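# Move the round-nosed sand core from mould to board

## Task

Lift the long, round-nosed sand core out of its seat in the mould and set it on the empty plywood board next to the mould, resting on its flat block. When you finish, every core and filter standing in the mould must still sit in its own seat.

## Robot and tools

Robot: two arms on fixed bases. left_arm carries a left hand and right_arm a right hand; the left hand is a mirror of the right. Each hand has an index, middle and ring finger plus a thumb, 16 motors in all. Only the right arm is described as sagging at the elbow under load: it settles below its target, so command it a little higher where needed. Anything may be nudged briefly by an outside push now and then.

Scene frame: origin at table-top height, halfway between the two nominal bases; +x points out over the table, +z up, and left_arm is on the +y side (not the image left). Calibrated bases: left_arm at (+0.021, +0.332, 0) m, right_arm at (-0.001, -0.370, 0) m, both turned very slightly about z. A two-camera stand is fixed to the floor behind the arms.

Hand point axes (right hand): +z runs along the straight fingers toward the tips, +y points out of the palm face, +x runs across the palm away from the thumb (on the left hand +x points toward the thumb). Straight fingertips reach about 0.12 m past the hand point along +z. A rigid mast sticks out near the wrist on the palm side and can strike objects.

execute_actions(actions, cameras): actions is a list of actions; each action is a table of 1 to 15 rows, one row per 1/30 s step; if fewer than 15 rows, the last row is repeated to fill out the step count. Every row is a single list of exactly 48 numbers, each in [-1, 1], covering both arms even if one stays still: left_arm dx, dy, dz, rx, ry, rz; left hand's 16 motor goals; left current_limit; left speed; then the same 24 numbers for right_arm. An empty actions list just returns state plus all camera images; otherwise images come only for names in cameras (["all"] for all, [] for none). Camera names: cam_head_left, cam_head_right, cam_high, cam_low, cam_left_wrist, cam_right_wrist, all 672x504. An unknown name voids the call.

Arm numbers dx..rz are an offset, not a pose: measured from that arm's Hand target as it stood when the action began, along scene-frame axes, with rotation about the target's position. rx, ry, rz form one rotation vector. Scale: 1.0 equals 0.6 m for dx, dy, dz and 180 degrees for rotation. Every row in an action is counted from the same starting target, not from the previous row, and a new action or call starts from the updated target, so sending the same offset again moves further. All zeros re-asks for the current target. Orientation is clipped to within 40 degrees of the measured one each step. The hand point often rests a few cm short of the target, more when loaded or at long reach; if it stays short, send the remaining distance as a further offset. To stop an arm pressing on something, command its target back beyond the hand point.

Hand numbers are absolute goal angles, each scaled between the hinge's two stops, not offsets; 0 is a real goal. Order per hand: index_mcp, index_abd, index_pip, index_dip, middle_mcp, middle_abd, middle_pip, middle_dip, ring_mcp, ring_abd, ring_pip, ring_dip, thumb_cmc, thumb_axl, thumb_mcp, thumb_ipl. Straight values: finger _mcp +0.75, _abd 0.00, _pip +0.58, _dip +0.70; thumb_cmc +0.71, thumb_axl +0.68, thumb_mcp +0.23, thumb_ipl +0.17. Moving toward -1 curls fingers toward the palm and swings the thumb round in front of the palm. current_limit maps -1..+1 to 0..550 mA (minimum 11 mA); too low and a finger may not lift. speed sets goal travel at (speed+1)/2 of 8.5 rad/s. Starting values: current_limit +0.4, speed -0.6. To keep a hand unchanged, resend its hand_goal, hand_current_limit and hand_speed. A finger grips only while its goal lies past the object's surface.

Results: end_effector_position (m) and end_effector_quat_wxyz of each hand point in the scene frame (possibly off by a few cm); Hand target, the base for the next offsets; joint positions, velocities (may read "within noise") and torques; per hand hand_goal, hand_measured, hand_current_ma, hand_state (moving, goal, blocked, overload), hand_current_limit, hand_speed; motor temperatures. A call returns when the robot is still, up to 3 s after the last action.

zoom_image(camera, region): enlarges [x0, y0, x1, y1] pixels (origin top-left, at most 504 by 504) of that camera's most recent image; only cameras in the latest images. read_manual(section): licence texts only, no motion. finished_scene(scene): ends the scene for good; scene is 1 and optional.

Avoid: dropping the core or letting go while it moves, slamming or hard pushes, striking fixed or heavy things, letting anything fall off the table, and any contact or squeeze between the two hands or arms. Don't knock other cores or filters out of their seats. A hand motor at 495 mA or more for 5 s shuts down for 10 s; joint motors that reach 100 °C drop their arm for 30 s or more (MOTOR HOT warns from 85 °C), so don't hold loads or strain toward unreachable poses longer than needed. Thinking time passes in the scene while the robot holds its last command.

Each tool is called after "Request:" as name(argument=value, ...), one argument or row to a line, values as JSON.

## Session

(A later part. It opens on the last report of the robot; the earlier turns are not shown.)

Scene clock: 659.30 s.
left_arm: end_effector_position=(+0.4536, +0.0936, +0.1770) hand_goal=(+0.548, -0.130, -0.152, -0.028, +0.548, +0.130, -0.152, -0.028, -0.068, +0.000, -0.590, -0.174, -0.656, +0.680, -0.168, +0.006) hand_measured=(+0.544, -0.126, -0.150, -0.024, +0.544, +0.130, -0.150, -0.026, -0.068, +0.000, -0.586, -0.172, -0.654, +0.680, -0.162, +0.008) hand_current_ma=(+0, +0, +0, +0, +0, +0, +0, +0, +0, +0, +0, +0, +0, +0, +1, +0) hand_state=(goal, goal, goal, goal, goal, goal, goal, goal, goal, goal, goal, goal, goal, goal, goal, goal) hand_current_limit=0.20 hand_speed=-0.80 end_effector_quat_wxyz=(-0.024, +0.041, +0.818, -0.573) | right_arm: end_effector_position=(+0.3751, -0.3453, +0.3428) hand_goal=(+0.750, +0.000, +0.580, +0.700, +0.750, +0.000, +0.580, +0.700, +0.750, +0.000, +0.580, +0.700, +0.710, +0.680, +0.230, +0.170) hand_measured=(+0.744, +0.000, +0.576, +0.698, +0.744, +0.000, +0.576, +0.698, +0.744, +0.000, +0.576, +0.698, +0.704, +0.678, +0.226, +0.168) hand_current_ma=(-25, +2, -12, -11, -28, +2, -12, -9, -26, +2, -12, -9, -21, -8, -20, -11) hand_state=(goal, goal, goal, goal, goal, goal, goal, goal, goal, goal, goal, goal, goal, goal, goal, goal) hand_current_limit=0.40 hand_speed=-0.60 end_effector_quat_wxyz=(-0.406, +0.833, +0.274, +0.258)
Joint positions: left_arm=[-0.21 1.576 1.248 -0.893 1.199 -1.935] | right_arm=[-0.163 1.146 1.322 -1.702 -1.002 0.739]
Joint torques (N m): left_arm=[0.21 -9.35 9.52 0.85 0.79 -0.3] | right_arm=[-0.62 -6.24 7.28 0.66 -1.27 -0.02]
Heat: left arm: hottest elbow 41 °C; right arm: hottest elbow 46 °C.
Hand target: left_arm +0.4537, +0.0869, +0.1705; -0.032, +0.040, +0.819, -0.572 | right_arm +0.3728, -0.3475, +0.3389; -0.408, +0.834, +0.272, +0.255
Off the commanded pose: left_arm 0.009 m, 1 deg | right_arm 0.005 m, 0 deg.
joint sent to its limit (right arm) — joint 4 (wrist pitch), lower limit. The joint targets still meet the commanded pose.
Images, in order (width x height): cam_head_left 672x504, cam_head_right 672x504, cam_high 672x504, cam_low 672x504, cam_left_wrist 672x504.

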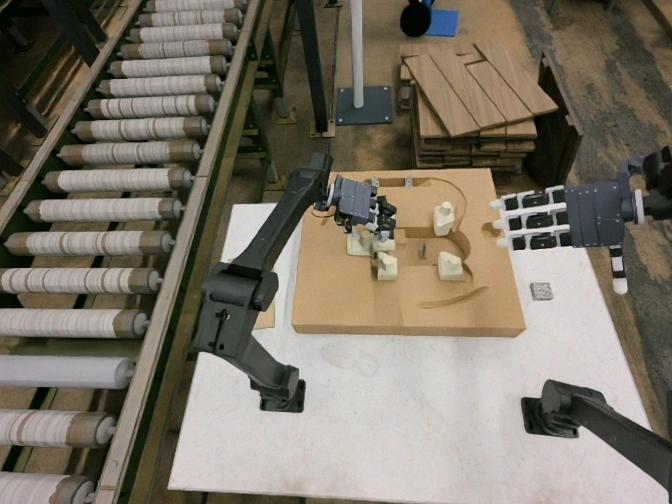

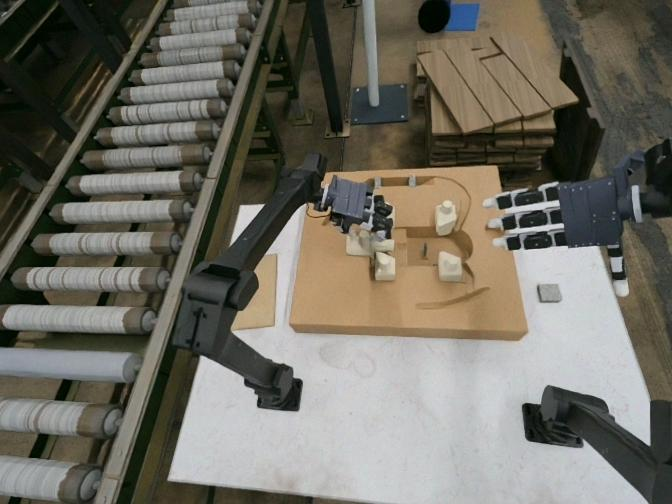

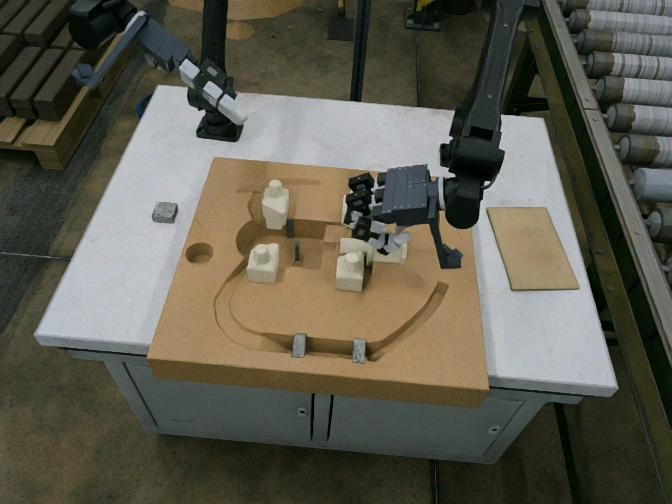

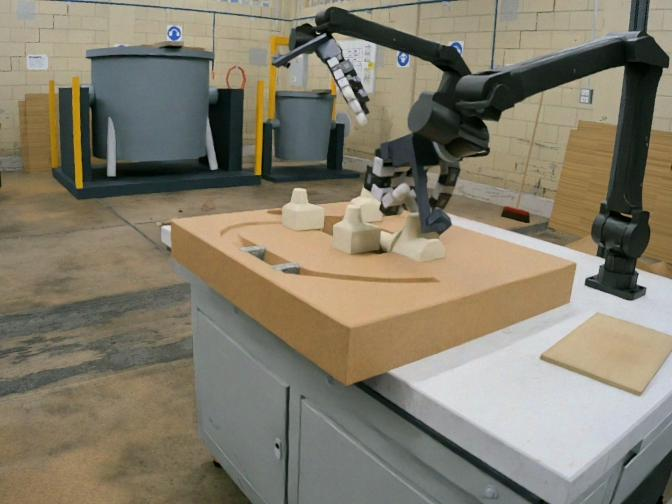

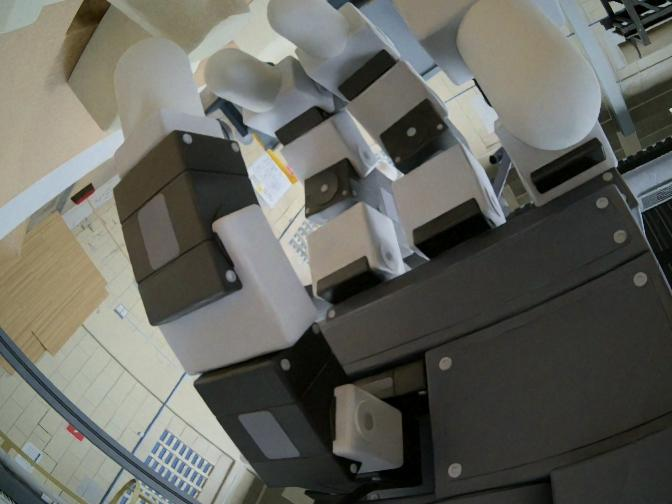

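Request:
execute_actions(
  actions=[
    [[0.0,0,-0.02,0,0,0,0.548,-0.13,-0.153,-0.029,0.548,0.13,-0.153,-0.029,-0.068,0,-0.591,-0.174,-0.657,0.68,-0.169,0.005,0.2,-0.8,0,0,0,0,0,0,0.75,0,0.58,0.7,0.75,0,0.58,0.7,0.75,0,0.58,0.7,0.71,0.68,0.23,0.17,0.4,-0.6]],
  ],
  cameras=["cam_head_left","cam_low"],
)

Request:
zoom_image(
  camera="cam_low",
  region=[370, 180, 450, 270],
)

Request:
zoom_image(
  camera="cam_head_left",
  region=[340, 215, 390, 255],
)

Scene clock: 702.17 s.
left_arm: end_effector_position=(+0.4566, +0.0929, +0.1710) hand_goal=(+0.548, -0.130, -0.152, -0.028, +0.548, +0.130, -0.152, -0.028, -0.068, +0.000, -0.590, -0.174, -0.656, +0.680, -0.168, +0.006) hand_measured=(+0.544, -0.126, -0.150, -0.024, +0.544, +0.130, -0.150, -0.026, -0.068, +0.000, -0.586, -0.172, -0.654, +0.680, -0.162, +0.008) hand_current_ma=(+0, +0, +0, +0, +0, +0, +0, +0, +0, +0, +0, +0, +0, +0, +1, +0) hand_state=(goal, goal, goal, goal, goal, goal, goal, goal, goal, goal, goal, goal, goal, goal, goal, goal) hand_current_limit=0.20 hand_speed=-0.80 end_effector_quat_wxyz=(-0.018, +0.045, +0.817, -0.574) | right_arm: end_effector_position=(+0.3751, -0.3453, +0.3428) hand_goal=(+0.750, +0.000, +0.580, +0.700, +0.750, +0.000, +0.580, +0.700, +0.750, +0.000, +0.580, +0.700, +0.710, +0.680, +0.230, +0.170) hand_measured=(+0.744, +0.000, +0.576, +0.698, +0.744, +0.000, +0.576, +0.698, +0.744, +0.000, +0.576, +0.698, +0.704, +0.678, +0.226, +0.168) hand_current_ma=(-25, +2, -12, -11, -28, +2, -12, -9, -26, +2, -12, -9, -21, -8, -20, -11) hand_state=(goal, goal, goal, goal, goal, goal, goal, goal, goal, goal, goal, goal, goal, goal, goal, goal) hand_current_limit=0.40 hand_speed=-0.60 end_effector_quat_wxyz=(-0.406, +0.833, +0.274, +0.258)
Joint positions: left_arm=[-0.21 1.582 1.238 -0.863 1.199 -1.935] | right_arm=[-0.163 1.146 1.322 -1.702 -1.002 0.739]
Joint torques (N m): left_arm=[0.21 -9 8.68 0.9 0.78 -0.28] | right_arm=[-0.56 -6.3 7.28 0.65 -1.27 -0.01]
Heat: left arm: hottest elbow 41 °C; right arm: hottest elbow 46 °C.
Hand target: left_arm +0.4537, +0.0869, +0.1584; -0.032, +0.040, +0.819, -0.572 | right_arm +0.3728, -0.3475, +0.3389; -0.408, +0.834, +0.272, +0.255
Off the commanded pose: left_arm 0.014 m, 2 deg | right_arm 0.005 m, 0 deg.
joint sent to its limit (right arm) — joint 4 (wrist pitch), lower limit. The joint targets still meet the commanded pose.
Images, in order (width x height): cam_head_left 672x504, cam_low 672x504.

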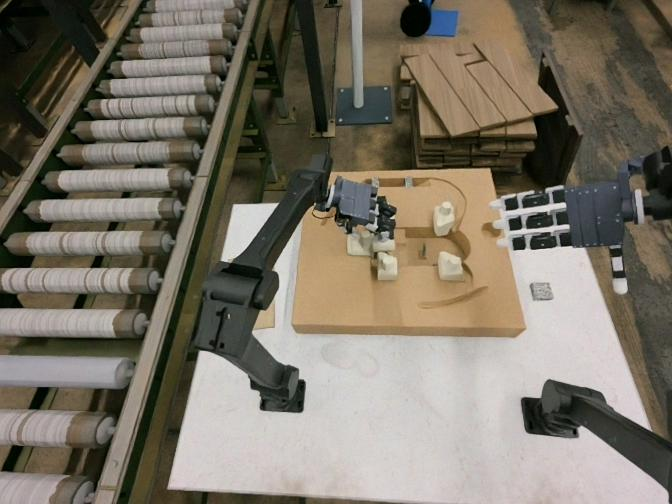

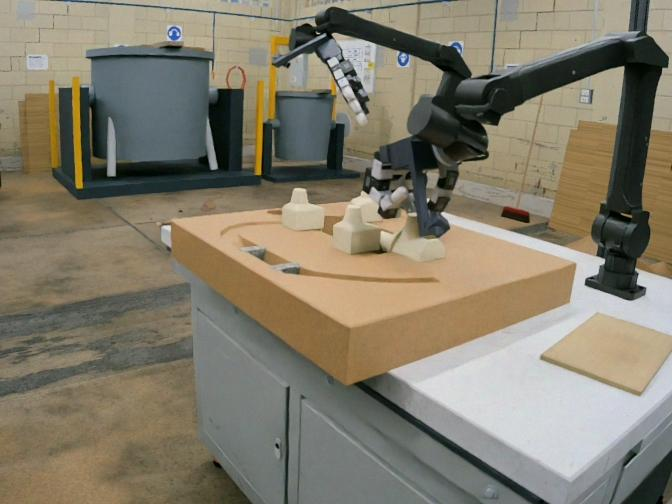

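Scaled by 5.600 from the camera's 672x504 image, which has a finer 960x720 frame.

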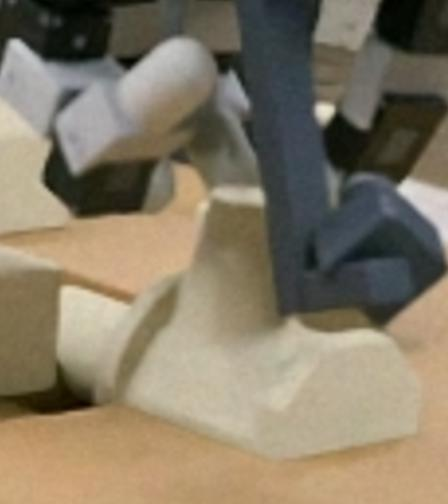

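Scaled by 10.080 from the camera's 672x504 image, which has a finer 960x720 frame.

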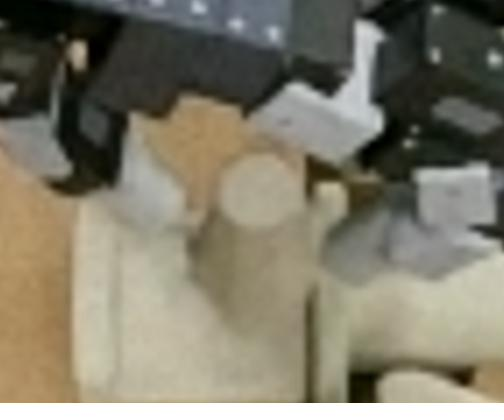

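Request:
execute_actions(
  actions=[
    [[0.0,0,0,0,0,0,0.37,-0.13,-0.153,-0.029,0.37,0.13,-0.153,-0.029,-0.068,0,-0.591,-0.174,-0.657,0.68,-0.281,0.005,0.1,-0.85,0,0,0,0,0,0,0.75,0,0.58,0.7,0.75,0,0.58,0.7,0.75,0,0.58,0.7,0.71,0.68,0.23,0.17,0.4,-0.6]],
  ],
  cameras=["cam_head_left","cam_low", "cam_head_right"],
)

Request:
zoom_image(
  camera="cam_low",
  region=[370, 180, 450, 270],
)

Request:
zoom_image(
  camera="cam_head_left",
  region=[340, 215, 390, 255],
)

Scene clock: 710.37 s.
left_arm: end_effector_position=(+0.4568, +0.0929, +0.1710) hand_goal=(+0.370, -0.130, -0.152, -0.028, +0.370, +0.130, -0.152, -0.028, -0.068, +0.000, -0.590, -0.174, -0.656, +0.680, -0.280, +0.006) hand_measured=(+0.416, -0.126, -0.138, -0.024, +0.400, +0.126, -0.140, -0.024, -0.068, +0.000, -0.586, -0.172, -0.654, +0.680, -0.242, +0.020) hand_current_ma=(+34, +0, +3, +0, +16, +0, +2, +0, +0, +0, +0, +0, +0, +0, +37, +5) hand_state=(blocked, goal, goal, goal, blocked, goal, goal, goal, goal, goal, goal, goal, goal, goal, blocked, goal) hand_current_limit=0.10 hand_speed=-0.85 end_effector_quat_wxyz=(-0.018, +0.045, +0.817, -0.574) | right_arm: end_effector_position=(+0.3751, -0.3453, +0.3428) hand_goal=(+0.750, +0.000, +0.580, +0.700, +0.750, +0.000, +0.580, +0.700, +0.750, +0.000, +0.580, +0.700, +0.710, +0.680, +0.230, +0.170) hand_measured=(+0.744, +0.000, +0.576, +0.698, +0.744, +0.000, +0.576, +0.698, +0.744, +0.000, +0.576, +0.698, +0.704, +0.678, +0.226, +0.168) hand_current_ma=(-25, +2, -12, -11, -28, +2, -12, -9, -26, +2, -12, -9, -21, -8, -20, -11) hand_state=(goal, goal, goal, goal, goal, goal, goal, goal, goal, goal, goal, goal, goal, goal, goal, goal) hand_current_limit=0.40 hand_speed=-0.60 end_effector_quat_wxyz=(-0.406, +0.833, +0.274, +0.258)
Joint positions: left_arm=[-0.21 1.582 1.238 -0.862 1.199 -1.936] | right_arm=[-0.163 1.146 1.322 -1.702 -1.002 0.739]
Joint torques (N m): left_arm=[0.21 -9 8.68 0.84 0.79 -0.28] | right_arm=[-0.62 -6.24 7.27 0.66 -1.27 -0.01]
Heat: left arm: hottest elbow 40 °C; right arm: hottest elbow 46 °C.
Hand target: left_arm +0.4537, +0.0869, +0.1585; -0.032, +0.040, +0.819, -0.572 | right_arm +0.3728, -0.3475, +0.3389; -0.408, +0.834, +0.272, +0.255
Off the commanded pose: left_arm 0.014 m, 2 deg | right_arm 0.005 m, 0 deg.
joint sent to its limit (right arm) — joint 4 (wrist pitch), lower limit. The joint targets still meet the commanded pose.
Images, in order (width x height): cam_head_left 672x504, cam_head_right 672x504, cam_low 672x504.

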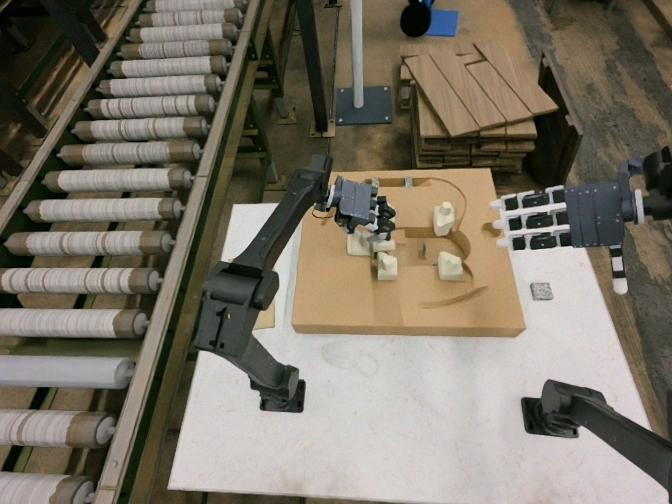

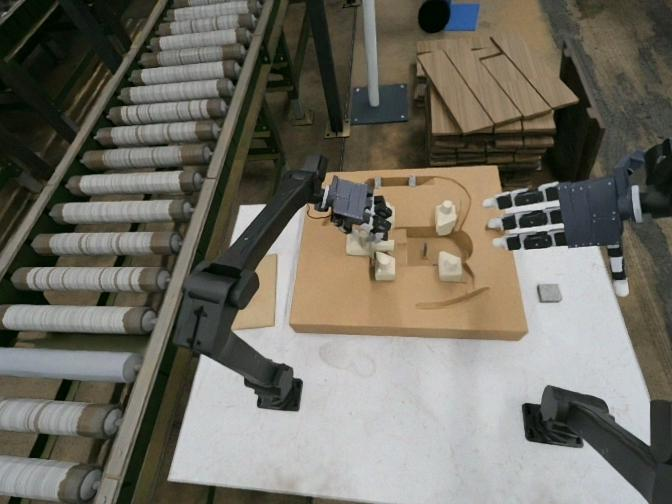

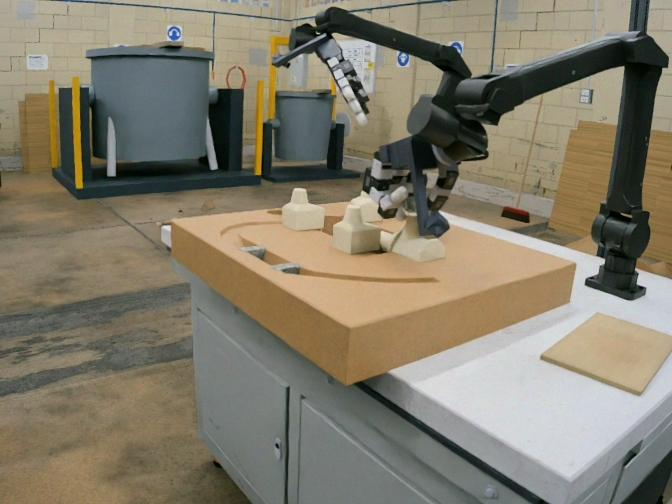

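Scaled by 5.600 from the camera's 672x504 image, which has a finer 960x720 frame.

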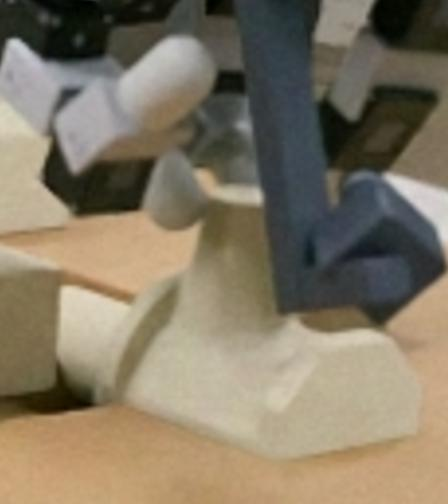

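Scaled by 10.080 from the camera's 672x504 image, which has a finer 960x720 frame.

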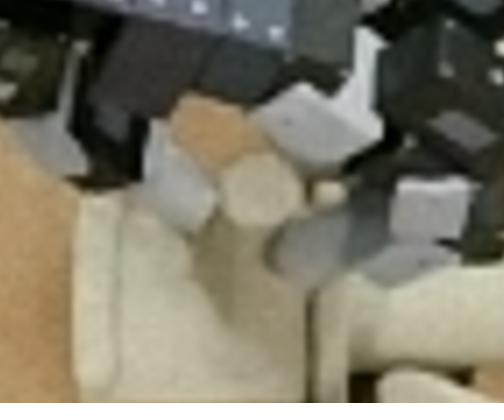

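Request:
execute_actions(
  actions=[
    [[0.0,0,0,0,0,0,0.2,-0.13,-0.24,-0.1,0.2,0.13,-0.24,-0.1,-0.068,0,-0.591,-0.174,-0.657,0.68,-0.47,-0.12,0.7,-0.85,0,0,0,0,0,0,0.75,0,0.58,0.7,0.75,0,0.58,0.7,0.75,0,0.58,0.7,0.71,0.68,0.23,0.17,0.4,-0.6]],
  ],
  cameras=[],
)

Request:
execute_actions(
  actions=[
    [[0.0,0,0,0,0,0,0.05,-0.13,-0.33,-0.16,0.05,0.13,-0.33,-0.16,-0.068,0,-0.591,-0.174,-0.657,0.68,-0.69,-0.25,0.7,-0.85,0,0,0,0,0,0,0.75,0,0.58,0.7,0.75,0,0.58,0.7,0.75,0,0.58,0.7,0.71,0.68,0.23,0.17,0.4,-0.6]],
  ],
  cameras=["cam_low","cam_head_left"],
)

Request:
zoom_image(
  camera="cam_head_left",
  region=[330, 205, 400, 275],
)

Request:
zoom_image(
  camera="cam_low",
  region=[370, 180, 450, 270],
)

Scene clock: 726.17 s.
left_arm: end_effector_position=(+0.4570, +0.0928, +0.1711) hand_goal=(+0.200, -0.130, -0.240, -0.100, +0.200, +0.130, -0.240, -0.100, -0.068, +0.000, -0.590, -0.174, -0.656, +0.680, -0.470, -0.120) hand_measured=(+0.398, -0.116, -0.138, -0.044, +0.382, +0.114, -0.144, -0.054, -0.068, +0.000, -0.586, -0.172, -0.654, +0.680, -0.242, +0.004) hand_current_ma=(+468, +2, +152, +48, +467, -3, +132, +32, +0, +0, +0, +0, +0, +0, +467, +401) hand_state=(blocked, goal, blocked, blocked, blocked, goal, blocked, blocked, goal, goal, goal, goal, goal, goal, blocked, blocked) hand_current_limit=0.70 hand_speed=-0.85 end_effector_quat_wxyz=(-0.017, +0.045, +0.817, -0.575) | right_arm: end_effector_position=(+0.3751, -0.3453, +0.3428) hand_goal=(+0.750, +0.000, +0.580, +0.700, +0.750, +0.000, +0.580, +0.700, +0.750, +0.000, +0.580, +0.700, +0.710, +0.680, +0.230, +0.170) hand_measured=(+0.744, +0.000, +0.576, +0.698, +0.744, +0.000, +0.576, +0.698, +0.744, +0.000, +0.576, +0.698, +0.704, +0.678, +0.226, +0.168) hand_current_ma=(-25, +2, -12, -11, -28, +2, -12, -9, -26, +2, -12, -9, -21, -8, -20, -11) hand_state=(goal, goal, goal, goal, goal, goal, goal, goal, goal, goal, goal, goal, goal, goal, goal, goal) hand_current_limit=0.40 hand_speed=-0.60 end_effector_quat_wxyz=(-0.406, +0.833, +0.274, +0.258)
Joint positions: left_arm=[-0.21 1.582 1.238 -0.86 1.199 -1.936] | right_arm=[-0.163 1.146 1.322 -1.702 -1.002 0.739]
Joint torques (N m): left_arm=[0.09 -9 8.65 0.79 0.77 -0.28] | right_arm=[-0.56 -6.24 7.27 0.65 -1.27 -0.02]
Heat: left arm: hottest elbow 40 °C; right arm: hottest elbow 46 °C.
Hand target: left_arm +0.4537, +0.0869, +0.1585; -0.032, +0.040, +0.819, -0.572 | right_arm +0.3728, -0.3475, +0.3389; -0.408, +0.834, +0.272, +0.255
Off the commanded pose: left_arm 0.014 m, 2 deg | right_arm 0.005 m, 0 deg.
joint sent to its limit (right arm) — joint 4 (wrist pitch), lower limit. The joint targets still meet the commanded pose.
No camera images: "cameras" was empty.

Scene clock: 727.03 s.
left_arm: end_effector_position=(+0.4577, +0.0928, +0.1707) hand_goal=(+0.050, -0.130, -0.330, -0.160, +0.050, +0.130, -0.330, -0.160, -0.068, +0.000, -0.590, -0.174, -0.656, +0.680, -0.690, -0.250) hand_measured=(+0.398, -0.100, -0.138, -0.062, +0.082, +0.126, -0.322, -0.156, -0.068, +0.000, -0.586, -0.172, -0.654, +0.682, -0.242, -0.008) hand_current_ma=(+468, +10, +468, +142, +17, +0, +1, +0, +0, +0, +0, +0, +0, +0, +468, +468) hand_state=(blocked, blocked, blocked, blocked, blocked, goal, goal, goal, goal, goal, goal, goal, goal, goal, blocked, blocked) hand_current_limit=0.70 hand_speed=-0.85 end_effector_quat_wxyz=(-0.016, +0.046, +0.817, -0.574) | right_arm: end_effector_position=(+0.3751, -0.3453, +0.3428) hand_goal=(+0.750, +0.000, +0.580, +0.700, +0.750, +0.000, +0.580, +0.700, +0.750, +0.000, +0.580, +0.700, +0.710, +0.680, +0.230, +0.170) hand_measured=(+0.744, +0.000, +0.576, +0.698, +0.744, +0.000, +0.576, +0.698, +0.744, +0.000, +0.576, +0.698, +0.704, +0.678, +0.226, +0.168) hand_current_ma=(-25, +2, -12, -11, -28, +2, -12, -9, -26, +2, -12, -9, -21, -8, -20, -11) hand_state=(goal, goal, goal, goal, goal, goal, goal, goal, goal, goal, goal, goal, goal, goal, goal, goal) hand_current_limit=0.40 hand_speed=-0.60 end_effector_quat_wxyz=(-0.406, +0.833, +0.274, +0.258)
Joint positions: left_arm=[-0.21 1.583 1.238 -0.858 1.198 -1.936] | right_arm=[-0.163 1.146 1.322 -1.702 -1.002 0.739]
Joint torques (N m): left_arm=[0.21 -9.11 8.68 0.69 0.79 -0.28] | right_arm=[-0.56 -6.3 7.28 0.65 -1.27 -0.01]
Heat: left arm: hottest elbow 40 °C; right arm: hottest elbow 46 °C.
Hand target: left_arm +0.4537, +0.0869, +0.1585; -0.032, +0.040, +0.819, -0.572 | right_arm +0.3728, -0.3475, +0.3389; -0.408, +0.834, +0.272, +0.255
Off the commanded pose: left_arm 0.014 m, 2 deg | right_arm 0.005 m, 0 deg.
joint sent to its limit (right arm) — joint 4 (wrist pitch), lower limit. The joint targets still meet the commanded pose.
Images, in order (width x height): cam_head_left 672x504, cam_low 672x504.

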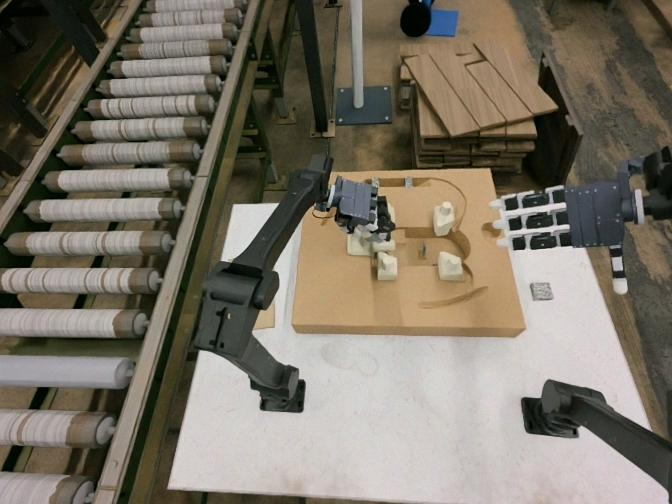

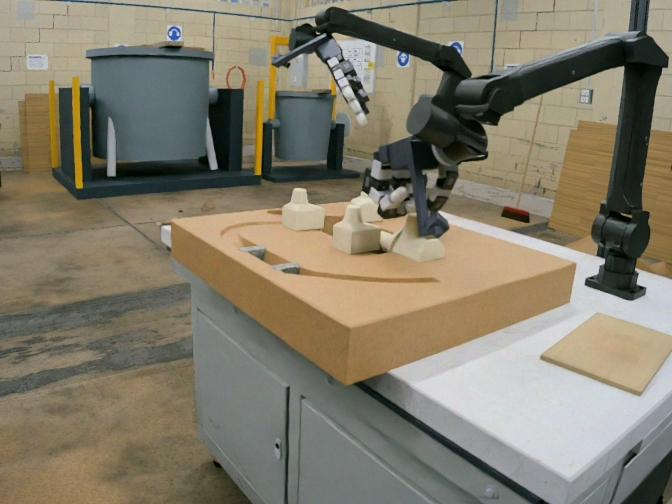

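Scaled by 7.200 from the camera's 672x504 image, which has a finer 960x720 frame.

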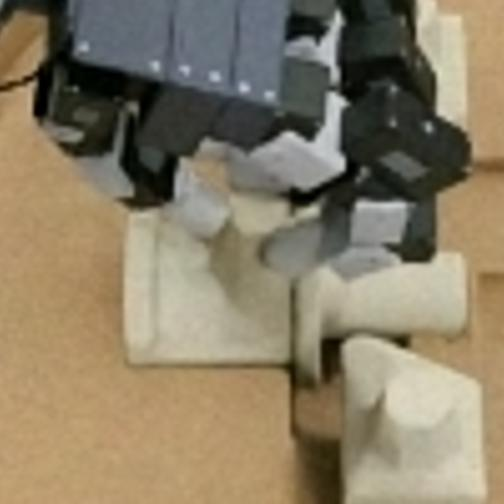

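Scaled by 5.600 from the camera's 672x504 image, which has a finer 960x720 frame.

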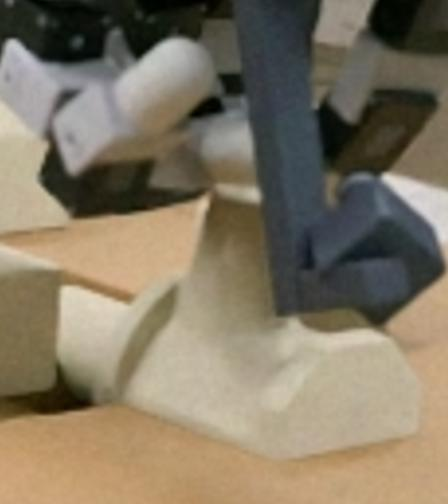

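Request:
execute_actions(
  actions=[
    [[0.0,0,0,0,0,0,0.548,-0.13,-0.153,-0.029,0.548,0.13,-0.153,-0.029,-0.068,0,-0.591,-0.174,-0.657,0.68,-0.169,0.005,0.4,-0.7,0,0,0,0,0,0,0.75,0,0.58,0.7,0.75,0,0.58,0.7,0.75,0,0.58,0.7,0.71,0.68,0.23,0.17,0.4,-0.6]],
    [[0.0,0,-0.018,0,0,0,0.548,-0.13,-0.153,-0.029,0.548,0.13,-0.153,-0.029,-0.068,0,-0.591,-0.174,-0.657,0.68,-0.169,0.005,0.4,-0.7,0,0,0,0,0,0,0.75,0,0.58,0.7,0.75,0,0.58,0.7,0.75,0,0.58,0.7,0.71,0.68,0.23,0.17,0.4,-0.6]],
  ],
  cameras=["cam_low","cam_head_left"],
)

Request:
zoom_image(
  camera="cam_head_left",
  region=[330, 205, 400, 275],
)

Request:
zoom_image(
  camera="cam_low",
  region=[370, 180, 450, 270],
)

Scene clock: 752.70 s.
left_arm: end_effector_position=(+0.4563, +0.0927, +0.1590) hand_goal=(+0.548, -0.130, -0.152, -0.028, +0.548, +0.130, -0.152, -0.028, -0.068, +0.000, -0.590, -0.174, -0.656, +0.680, -0.168, +0.006) hand_measured=(+0.534, -0.126, -0.150, -0.028, +0.534, +0.126, -0.156, -0.030, -0.068, +0.000, -0.586, -0.172, -0.654, +0.682, -0.168, +0.006) hand_current_ma=(-4, +0, +0, +0, -4, +0, +0, +0, +0, +0, +0, +0, +0, +0, +0, +0) hand_state=(goal, goal, goal, goal, goal, goal, goal, goal, goal, goal, goal, goal, goal, goal, goal, goal) hand_current_limit=0.40 hand_speed=-0.70 end_effector_quat_wxyz=(-0.020, +0.043, +0.818, -0.573) | right_arm: end_effector_position=(+0.3751, -0.3453, +0.3428) hand_goal=(+0.750, +0.000, +0.580, +0.700, +0.750, +0.000, +0.580, +0.700, +0.750, +0.000, +0.580, +0.700, +0.710, +0.680, +0.230, +0.170) hand_measured=(+0.744, +0.000, +0.576, +0.698, +0.744, +0.000, +0.576, +0.698, +0.744, +0.000, +0.576, +0.698, +0.704, +0.678, +0.226, +0.168) hand_current_ma=(-25, +2, -12, -11, -28, +2, -12, -9, -26, +2, -12, -9, -21, -8, -20, -11) hand_state=(goal, goal, goal, goal, goal, goal, goal, goal, goal, goal, goal, goal, goal, goal, goal, goal) hand_current_limit=0.40 hand_speed=-0.60 end_effector_quat_wxyz=(-0.406, +0.833, +0.274, +0.258)
Joint positions: left_arm=[-0.212 1.594 1.22 -0.834 1.196 -1.939] | right_arm=[-0.163 1.146 1.322 -1.702 -1.002 0.739]
Joint torques (N m): left_arm=[0.21 -9.11 8.62 0.88 0.88 -0.26] | right_arm=[-0.56 -6.24 7.28 0.66 -1.27 -0.02]
Heat: left arm: hottest elbow 40 °C; right arm: hottest elbow 46 °C.
Hand target: left_arm +0.4537, +0.0868, +0.1476; -0.032, +0.040, +0.819, -0.572 | right_arm +0.3728, -0.3475, +0.3389; -0.408, +0.834, +0.272, +0.255
Off the commanded pose: left_arm 0.013 m, 1 deg | right_arm 0.005 m, 0 deg.
joint sent to its limit (right arm) — joint 4 (wrist pitch), lower limit. The joint targets still meet the commanded pose.
Images, in order (width x height): cam_head_left 672x504, cam_low 672x504.

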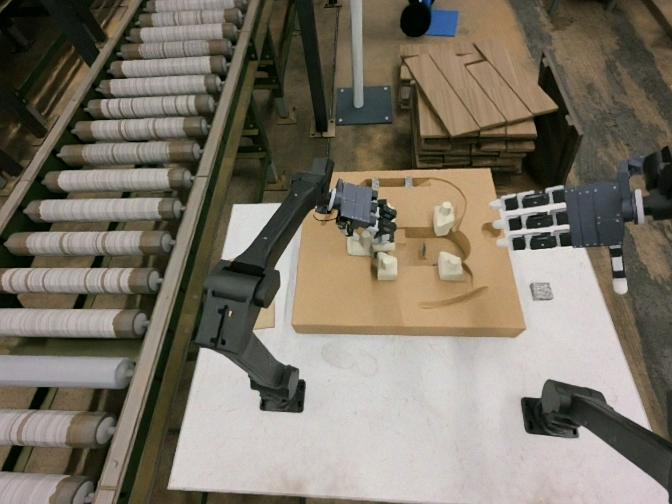

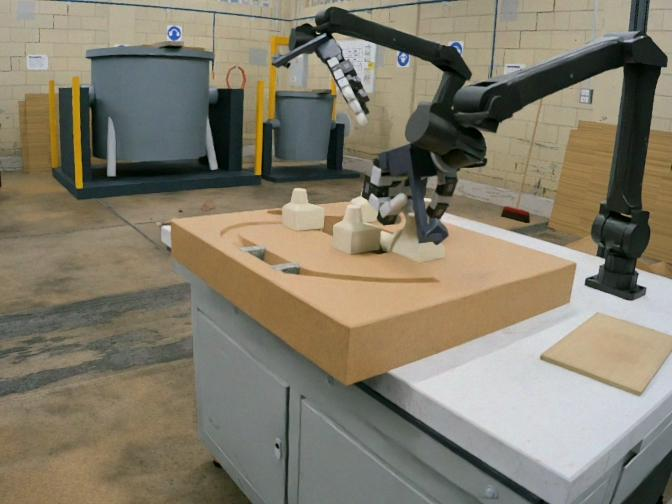

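Scaled by 7.200 from the camera's 672x504 image, which has a finer 960x720 frame.

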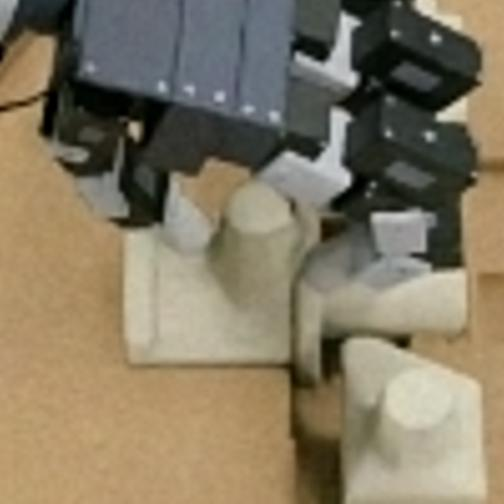

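Scaled by 5.600 from the camera's 672x504 image, which has a finer 960x720 frame.

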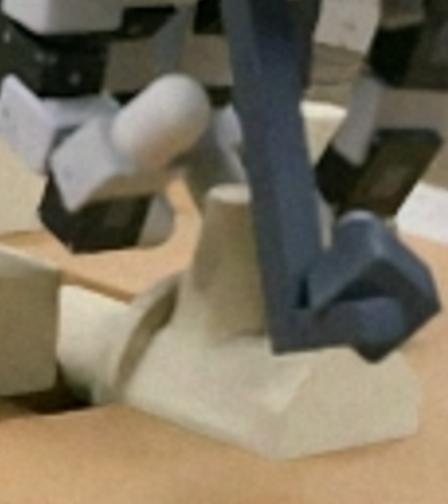

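Request:
execute_actions(
  actions=[
    [[0.0,0,0,0,0,0,0.37,-0.13,-0.153,-0.029,0.37,0.13,-0.153,-0.029,-0.068,0,-0.591,-0.174,-0.657,0.68,-0.281,0.005,0.4,-0.85,0,0,0,0,0,0,0.75,0,0.58,0.7,0.75,0,0.58,0.7,0.75,0,0.58,0.7,0.71,0.68,0.23,0.17,0.4,-0.6]],
  ],
  cameras=["cam_low","cam_head_left"],
)

Request:
zoom_image(
  camera="cam_head_left",
  region=[330, 205, 400, 275],
)

Request:
zoom_image(
  camera="cam_low",
  region=[370, 180, 450, 270],
)

Scene clock: 758.33 s.
left_arm: end_effector_position=(+0.4562, +0.0923, +0.1593) hand_goal=(+0.370, -0.130, -0.152, -0.028, +0.370, +0.130, -0.152, -0.028, -0.068, +0.000, -0.590, -0.174, -0.656, +0.680, -0.280, +0.006) hand_measured=(+0.422, -0.124, -0.134, -0.022, +0.424, +0.122, -0.136, -0.024, -0.068, +0.000, -0.586, -0.172, -0.654, +0.682, -0.224, +0.026) hand_current_ma=(+46, +1, +5, +1, +48, -1, +4, +0, +0, +0, +0, +0, +0, +0, +78, +11) hand_state=(blocked, goal, goal, goal, blocked, goal, goal, goal, goal, goal, goal, goal, goal, goal, blocked, blocked) hand_current_limit=0.40 hand_speed=-0.85 end_effector_quat_wxyz=(-0.020, +0.044, +0.817, -0.575) | right_arm: end_effector_position=(+0.3751, -0.3453, +0.3428) hand_goal=(+0.750, +0.000, +0.580, +0.700, +0.750, +0.000, +0.580, +0.700, +0.750, +0.000, +0.580, +0.700, +0.710, +0.680, +0.230, +0.170) hand_measured=(+0.744, +0.000, +0.576, +0.698, +0.744, +0.000, +0.576, +0.698, +0.744, +0.000, +0.576, +0.698, +0.704, +0.678, +0.226, +0.168) hand_current_ma=(-25, +2, -12, -11, -28, +2, -12, -9, -26, +2, -12, -9, -21, -8, -20, -11) hand_state=(goal, goal, goal, goal, goal, goal, goal, goal, goal, goal, goal, goal, goal, goal, goal, goal) hand_current_limit=0.40 hand_speed=-0.60 end_effector_quat_wxyz=(-0.406, +0.833, +0.274, +0.258)
Joint positions: left_arm=[-0.212 1.594 1.22 -0.833 1.2 -1.939] | right_arm=[-0.163 1.146 1.322 -1.702 -1.002 0.739]
Joint torques (N m): left_arm=[0.26 -9.11 8.64 0.85 0.76 -0.26] | right_arm=[-0.56 -6.24 7.28 0.65 -1.27 -0.01]
Heat: left arm: hottest elbow 40 °C; right arm: hottest elbow 46 °C.
Hand target: left_arm +0.4536, +0.0868, +0.1476; -0.032, +0.040, +0.819, -0.572 | right_arm +0.3728, -0.3475, +0.3389; -0.408, +0.834, +0.272, +0.255
Off the commanded pose: left_arm 0.013 m, 1 deg | right_arm 0.005 m, 0 deg.
joint sent to its limit (right arm) — joint 4 (wrist pitch), lower limit. The joint targets still meet the commanded pose.
Images, in order (width x height): cam_head_left 672x504, cam_low 672x504.

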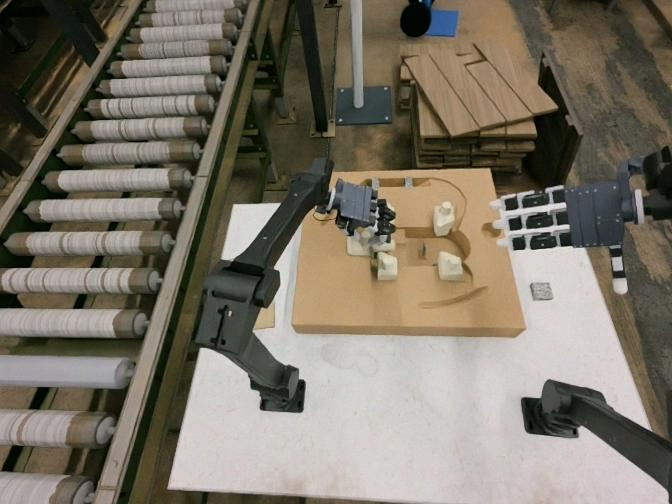

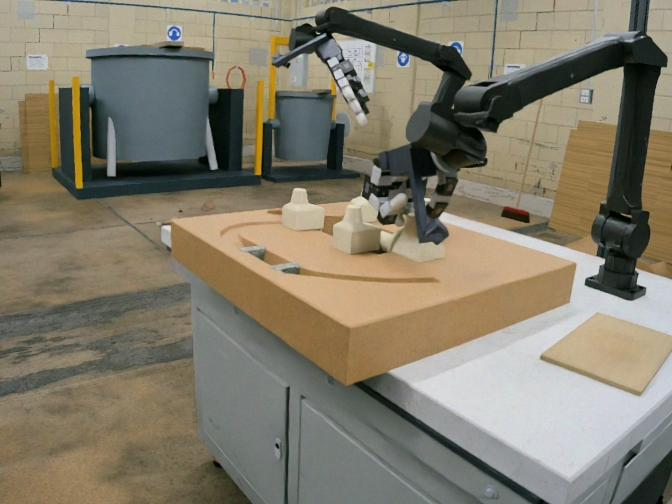

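Scaled by 7.200 from the camera's 672x504 image, which has a finer 960x720 frame.

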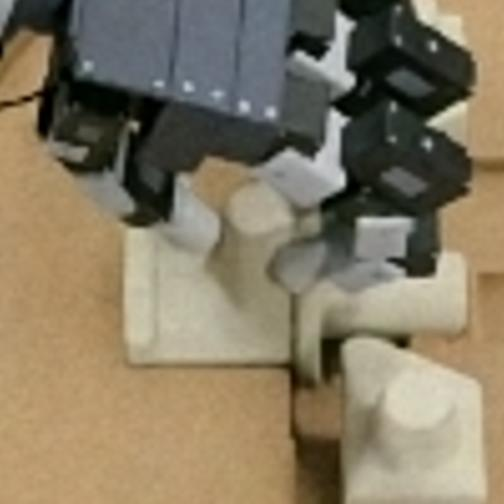

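Scaled by 5.600 from the camera's 672x504 image, which has a finer 960x720 frame.

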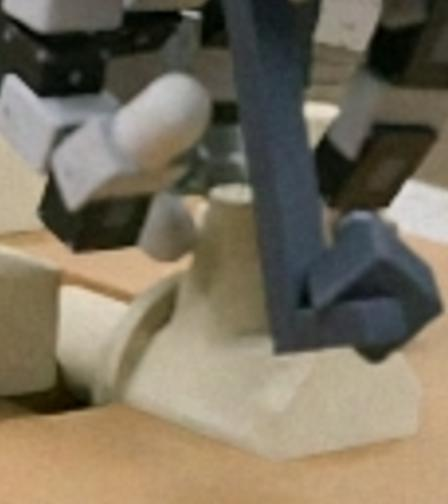

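Request:
execute_actions(
  actions=[
    [[0.0,0,0,0,0,0,0.32,-0.13,-0.18,-0.045,0.32,0.13,-0.18,-0.045,-0.068,0,-0.591,-0.174,-0.657,0.68,-0.33,-0.02,0.7,-0.85,0,0,0,0,0,0,0.75,0,0.58,0.7,0.75,0,0.58,0.7,0.75,0,0.58,0.7,0.71,0.68,0.23,0.17,0.4,-0.6]],
  ],
  cameras=[],
)

Request:
execute_actions(
  actions=[
    [[0.0,0,0,0,0,0,0.27,-0.13,-0.21,-0.06,0.27,0.13,-0.21,-0.06,-0.068,0,-0.591,-0.174,-0.657,0.68,-0.38,-0.05,0.7,-0.85,0,0,0,0,0,0,0.75,0,0.58,0.7,0.75,0,0.58,0.7,0.75,0,0.58,0.7,0.71,0.68,0.23,0.17,0.4,-0.6]],
  ],
  cameras=[],
)

Scene clock: 764.47 s.
left_arm: end_effector_position=(+0.4562, +0.0922, +0.1594) hand_goal=(+0.320, -0.130, -0.180, -0.044, +0.320, +0.130, -0.180, -0.044, -0.068, +0.000, -0.590, -0.174, -0.656, +0.680, -0.330, -0.020) hand_measured=(+0.414, -0.122, -0.134, -0.022, +0.414, +0.118, -0.136, -0.026, -0.068, +0.000, -0.586, -0.172, -0.652, +0.682, -0.224, +0.026) hand_current_ma=(+144, +1, +31, +8, +146, -2, +28, +5, +0, +0, +0, +0, +0, +0, +275, +57) hand_state=(blocked, goal, blocked, blocked, blocked, goal, blocked, goal, goal, goal, goal, goal, goal, goal, blocked, blocked) hand_current_limit=0.70 hand_speed=-0.85 end_effector_quat_wxyz=(-0.020, +0.044, +0.817, -0.575) | right_arm: end_effector_position=(+0.3751, -0.3453, +0.3428) hand_goal=(+0.750, +0.000, +0.580, +0.700, +0.750, +0.000, +0.580, +0.700, +0.750, +0.000, +0.580, +0.700, +0.710, +0.680, +0.230, +0.170) hand_measured=(+0.744, +0.000, +0.576, +0.698, +0.744, +0.000, +0.576, +0.698, +0.744, +0.000, +0.576, +0.698, +0.704, +0.678, +0.226, +0.168) hand_current_ma=(-25, +2, -12, -11, -28, +2, -12, -9, -26, +2, -12, -9, -21, -8, -20, -11) hand_state=(goal, goal, goal, goal, goal, goal, goal, goal, goal, goal, goal, goal, goal, goal, goal, goal) hand_current_limit=0.40 hand_speed=-0.60 end_effector_quat_wxyz=(-0.406, +0.833, +0.274, +0.258)
Joint positions: left_arm=[-0.212 1.594 1.22 -0.833 1.2 -1.939] | right_arm=[-0.163 1.146 1.322 -1.702 -1.002 0.739]
Joint torques (N m): left_arm=[0.26 -9.17 8.62 0.83 0.73 -0.25] | right_arm=[-0.56 -6.24 7.27 0.64 -1.27 -0.02]
Heat: left arm: hottest elbow 40 °C; right arm: hottest elbow 46 °C.
Hand target: left_arm +0.4536, +0.0868, +0.1476; -0.032, +0.040, +0.819, -0.572 | right_arm +0.3728, -0.3475, +0.3389; -0.408, +0.834, +0.272, +0.255
Off the commanded pose: left_arm 0.013 m, 1 deg | right_arm 0.005 m, 0 deg.
joint sent to its limit (right arm) — joint 4 (wrist pitch), lower limit. The joint targets still meet the commanded pose.
No camera images: "cameras" was empty.

Scene clock: 765.17 s.
left_arm: end_effector_position=(+0.4563, +0.0921, +0.1595) hand_goal=(+0.270, -0.130, -0.210, -0.060, +0.270, +0.130, -0.210, -0.060, -0.068, +0.000, -0.590, -0.174, -0.656, +0.680, -0.380, -0.050) hand_measured=(+0.406, -0.120, -0.134, -0.022, +0.406, +0.114, -0.136, -0.026, -0.068, +0.000, -0.586, -0.172, -0.652, +0.682, -0.224, +0.026) hand_current_ma=(+303, +1, +85, +22, +300, -3, +79, +18, +0, +0, +0, +0, +0, +0, +468, +152) hand_state=(blocked, goal, blocked, blocked, blocked, goal, blocked, blocked, goal, goal, goal, goal, goal, goal, blocked, blocked) hand_current_limit=0.70 hand_speed=-0.85 end_effector_quat_wxyz=(-0.020, +0.044, +0.817, -0.575) | right_arm: end_effector_position=(+0.3751, -0.3453, +0.3428) hand_goal=(+0.750, +0.000, +0.580, +0.700, +0.750, +0.000, +0.580, +0.700, +0.750, +0.000, +0.580, +0.700, +0.710, +0.680, +0.230, +0.170) hand_measured=(+0.744, +0.000, +0.576, +0.698, +0.744, +0.000, +0.576, +0.698, +0.744, +0.000, +0.576, +0.698, +0.704, +0.678, +0.226, +0.168) hand_current_ma=(-25, +2, -12, -11, -28, +2, -12, -9, -26, +2, -12, -9, -21, -8, -20, -11) hand_state=(goal, goal, goal, goal, goal, goal, goal, goal, goal, goal, goal, goal, goal, goal, goal, goal) hand_current_limit=0.40 hand_speed=-0.60 end_effector_quat_wxyz=(-0.406, +0.833, +0.274, +0.258)
Joint positions: left_arm=[-0.212 1.594 1.22 -0.833 1.201 -1.939] | right_arm=[-0.163 1.146 1.322 -1.702 -1.002 0.739]
Joint torques (N m): left_arm=[0.26 -9.23 8.64 0.8 0.72 -0.25] | right_arm=[-0.62 -6.24 7.28 0.65 -1.27 -0.02]
Heat: left arm: hottest elbow 40 °C; right arm: hottest elbow 46 °C.
Hand target: left_arm +0.4536, +0.0868, +0.1476; -0.032, +0.040, +0.819, -0.572 | right_arm +0.3728, -0.3475, +0.3389; -0.408, +0.834, +0.272, +0.255
Off the commanded pose: left_arm 0.013 m, 2 deg | right_arm 0.005 m, 0 deg.
joint sent to its limit (right arm) — joint 4 (wrist pitch), lower limit. The joint targets still meet the commanded pose.
No camera images: "cameras" was empty.

Request:
execute_actions(
  actions=[
    [[0.001,0.002,0.015,0,0,0,0.26,-0.13,-0.26,-0.08,0.26,0.13,-0.26,-0.08,-0.068,0,-0.591,-0.174,-0.657,0.68,-0.4,-0.08,0.72,-0.85,0,0,0,0,0,0,0.75,0,0.58,0.7,0.75,0,0.58,0.7,0.75,0,0.58,0.7,0.71,0.68,0.23,0.17,0.4,-0.6]],
    [[0.001,0.002,0.02,0,0,0,0.26,-0.13,-0.26,-0.08,0.26,0.13,-0.26,-0.08,-0.068,0,-0.591,-0.174,-0.657,0.68,-0.4,-0.08,0.72,-0.85,0,0,0,0,0,0,0.75,0,0.58,0.7,0.75,0,0.58,0.7,0.75,0,0.58,0.7,0.71,0.68,0.23,0.17,0.4,-0.6]],
  ],
  cameras=["cam_low","cam_head_left"],
)

Request:
zoom_image(
  camera="cam_low",
  region=[350, 160, 450, 270],
)

Scene clock: 774.60 s.
left_arm: end_effector_position=(+0.4523, +0.0932, +0.1598) hand_goal=(+0.260, -0.130, -0.260, -0.080, +0.260, +0.130, -0.260, -0.080, -0.068, +0.000, -0.590, -0.174, -0.656, +0.680, -0.400, -0.080) hand_measured=(+0.402, -0.120, -0.138, -0.022, +0.404, +0.100, -0.138, -0.034, -0.068, +0.000, -0.586, -0.172, -0.654, +0.682, -0.224, +0.024) hand_current_ma=(+331, +1, +213, +50, +341, -11, +213, +32, +0, +0, +0, +0, +0, +0, +473, +278) hand_state=(blocked, goal, blocked, blocked, blocked, blocked, blocked, blocked, goal, goal, goal, goal, goal, goal, blocked, blocked) hand_current_limit=0.72 hand_speed=-0.85 end_effector_quat_wxyz=(-0.027, +0.042, +0.818, -0.574) | right_arm: end_effector_position=(+0.3751, -0.3453, +0.3428) hand_goal=(+0.750, +0.000, +0.580, +0.700, +0.750, +0.000, +0.580, +0.700, +0.750, +0.000, +0.580, +0.700, +0.710, +0.680, +0.230, +0.170) hand_measured=(+0.744, +0.000, +0.576, +0.698, +0.744, +0.000, +0.576, +0.698, +0.744, +0.000, +0.576, +0.698, +0.704, +0.678, +0.226, +0.168) hand_current_ma=(-25, +2, -12, -11, -28, +2, -12, -9, -26, +2, -12, -9, -21, -8, -20, -11) hand_state=(goal, goal, goal, goal, goal, goal, goal, goal, goal, goal, goal, goal, goal, goal, goal, goal) hand_current_limit=0.40 hand_speed=-0.60 end_effector_quat_wxyz=(-0.406, +0.833, +0.274, +0.258)
Joint positions: left_arm=[-0.212 1.594 1.223 -0.862 1.202 -1.926] | right_arm=[-0.163 1.146 1.322 -1.702 -1.002 0.739]
Joint velocities: left_arm=[within noise] | right_arm=[0.005 -0.005 -0.002 0.002 -0.051 -0.154]
Joint torques (N m): left_arm=[0.67 -10.46 11.52 -0.54 0.76 -0.29] | right_arm=[-0.62 -6.3 7.28 0.66 -1.27 -0.02]
Heat: left arm: hottest elbow 40 °C; right arm: hottest elbow 46 °C.
Hand target: left_arm +0.4549, +0.0892, +0.1686; -0.032, +0.040, +0.819, -0.572 | right_arm +0.3728, -0.3475, +0.3389; -0.408, +0.834, +0.272, +0.255
Off the commanded pose: left_arm 0.010 m, 1 deg | right_arm 0.005 m, 0 deg.
joint sent to its limit (right arm) — joint 4 (wrist pitch), lower limit. The joint targets still meet the commanded pose.
Images, in order (width x height): cam_head_left 672x504, cam_low 672x504.

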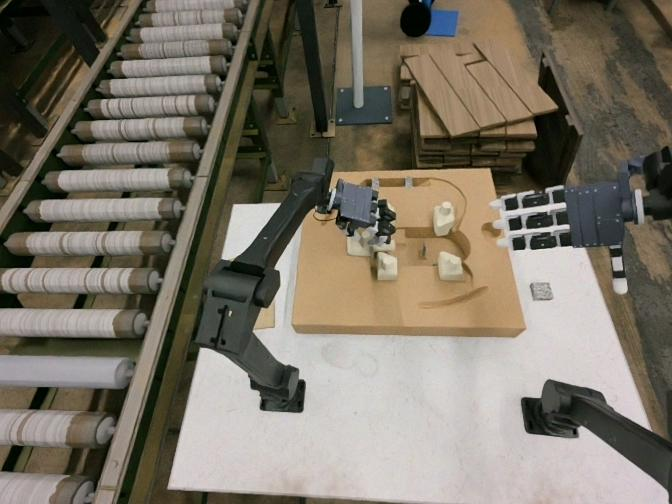

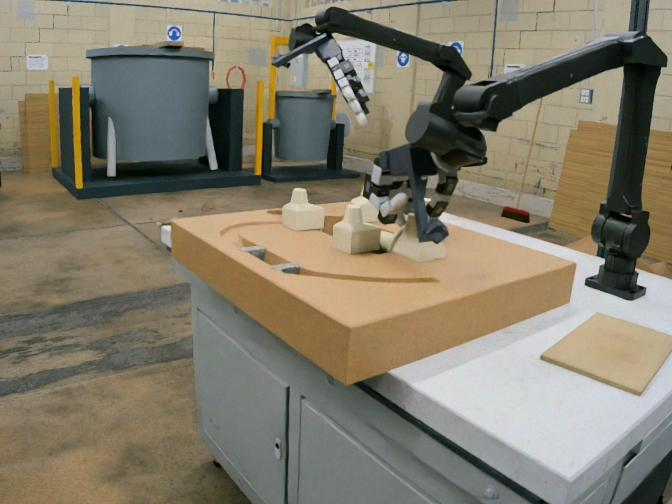

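Scaled by 4.582 from the camera's 672x504 image, which has a finer 960x720 frame.

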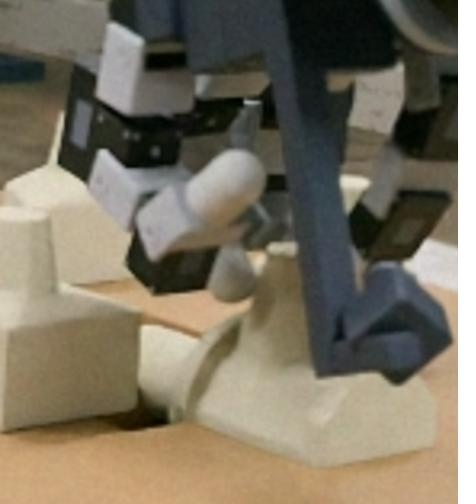

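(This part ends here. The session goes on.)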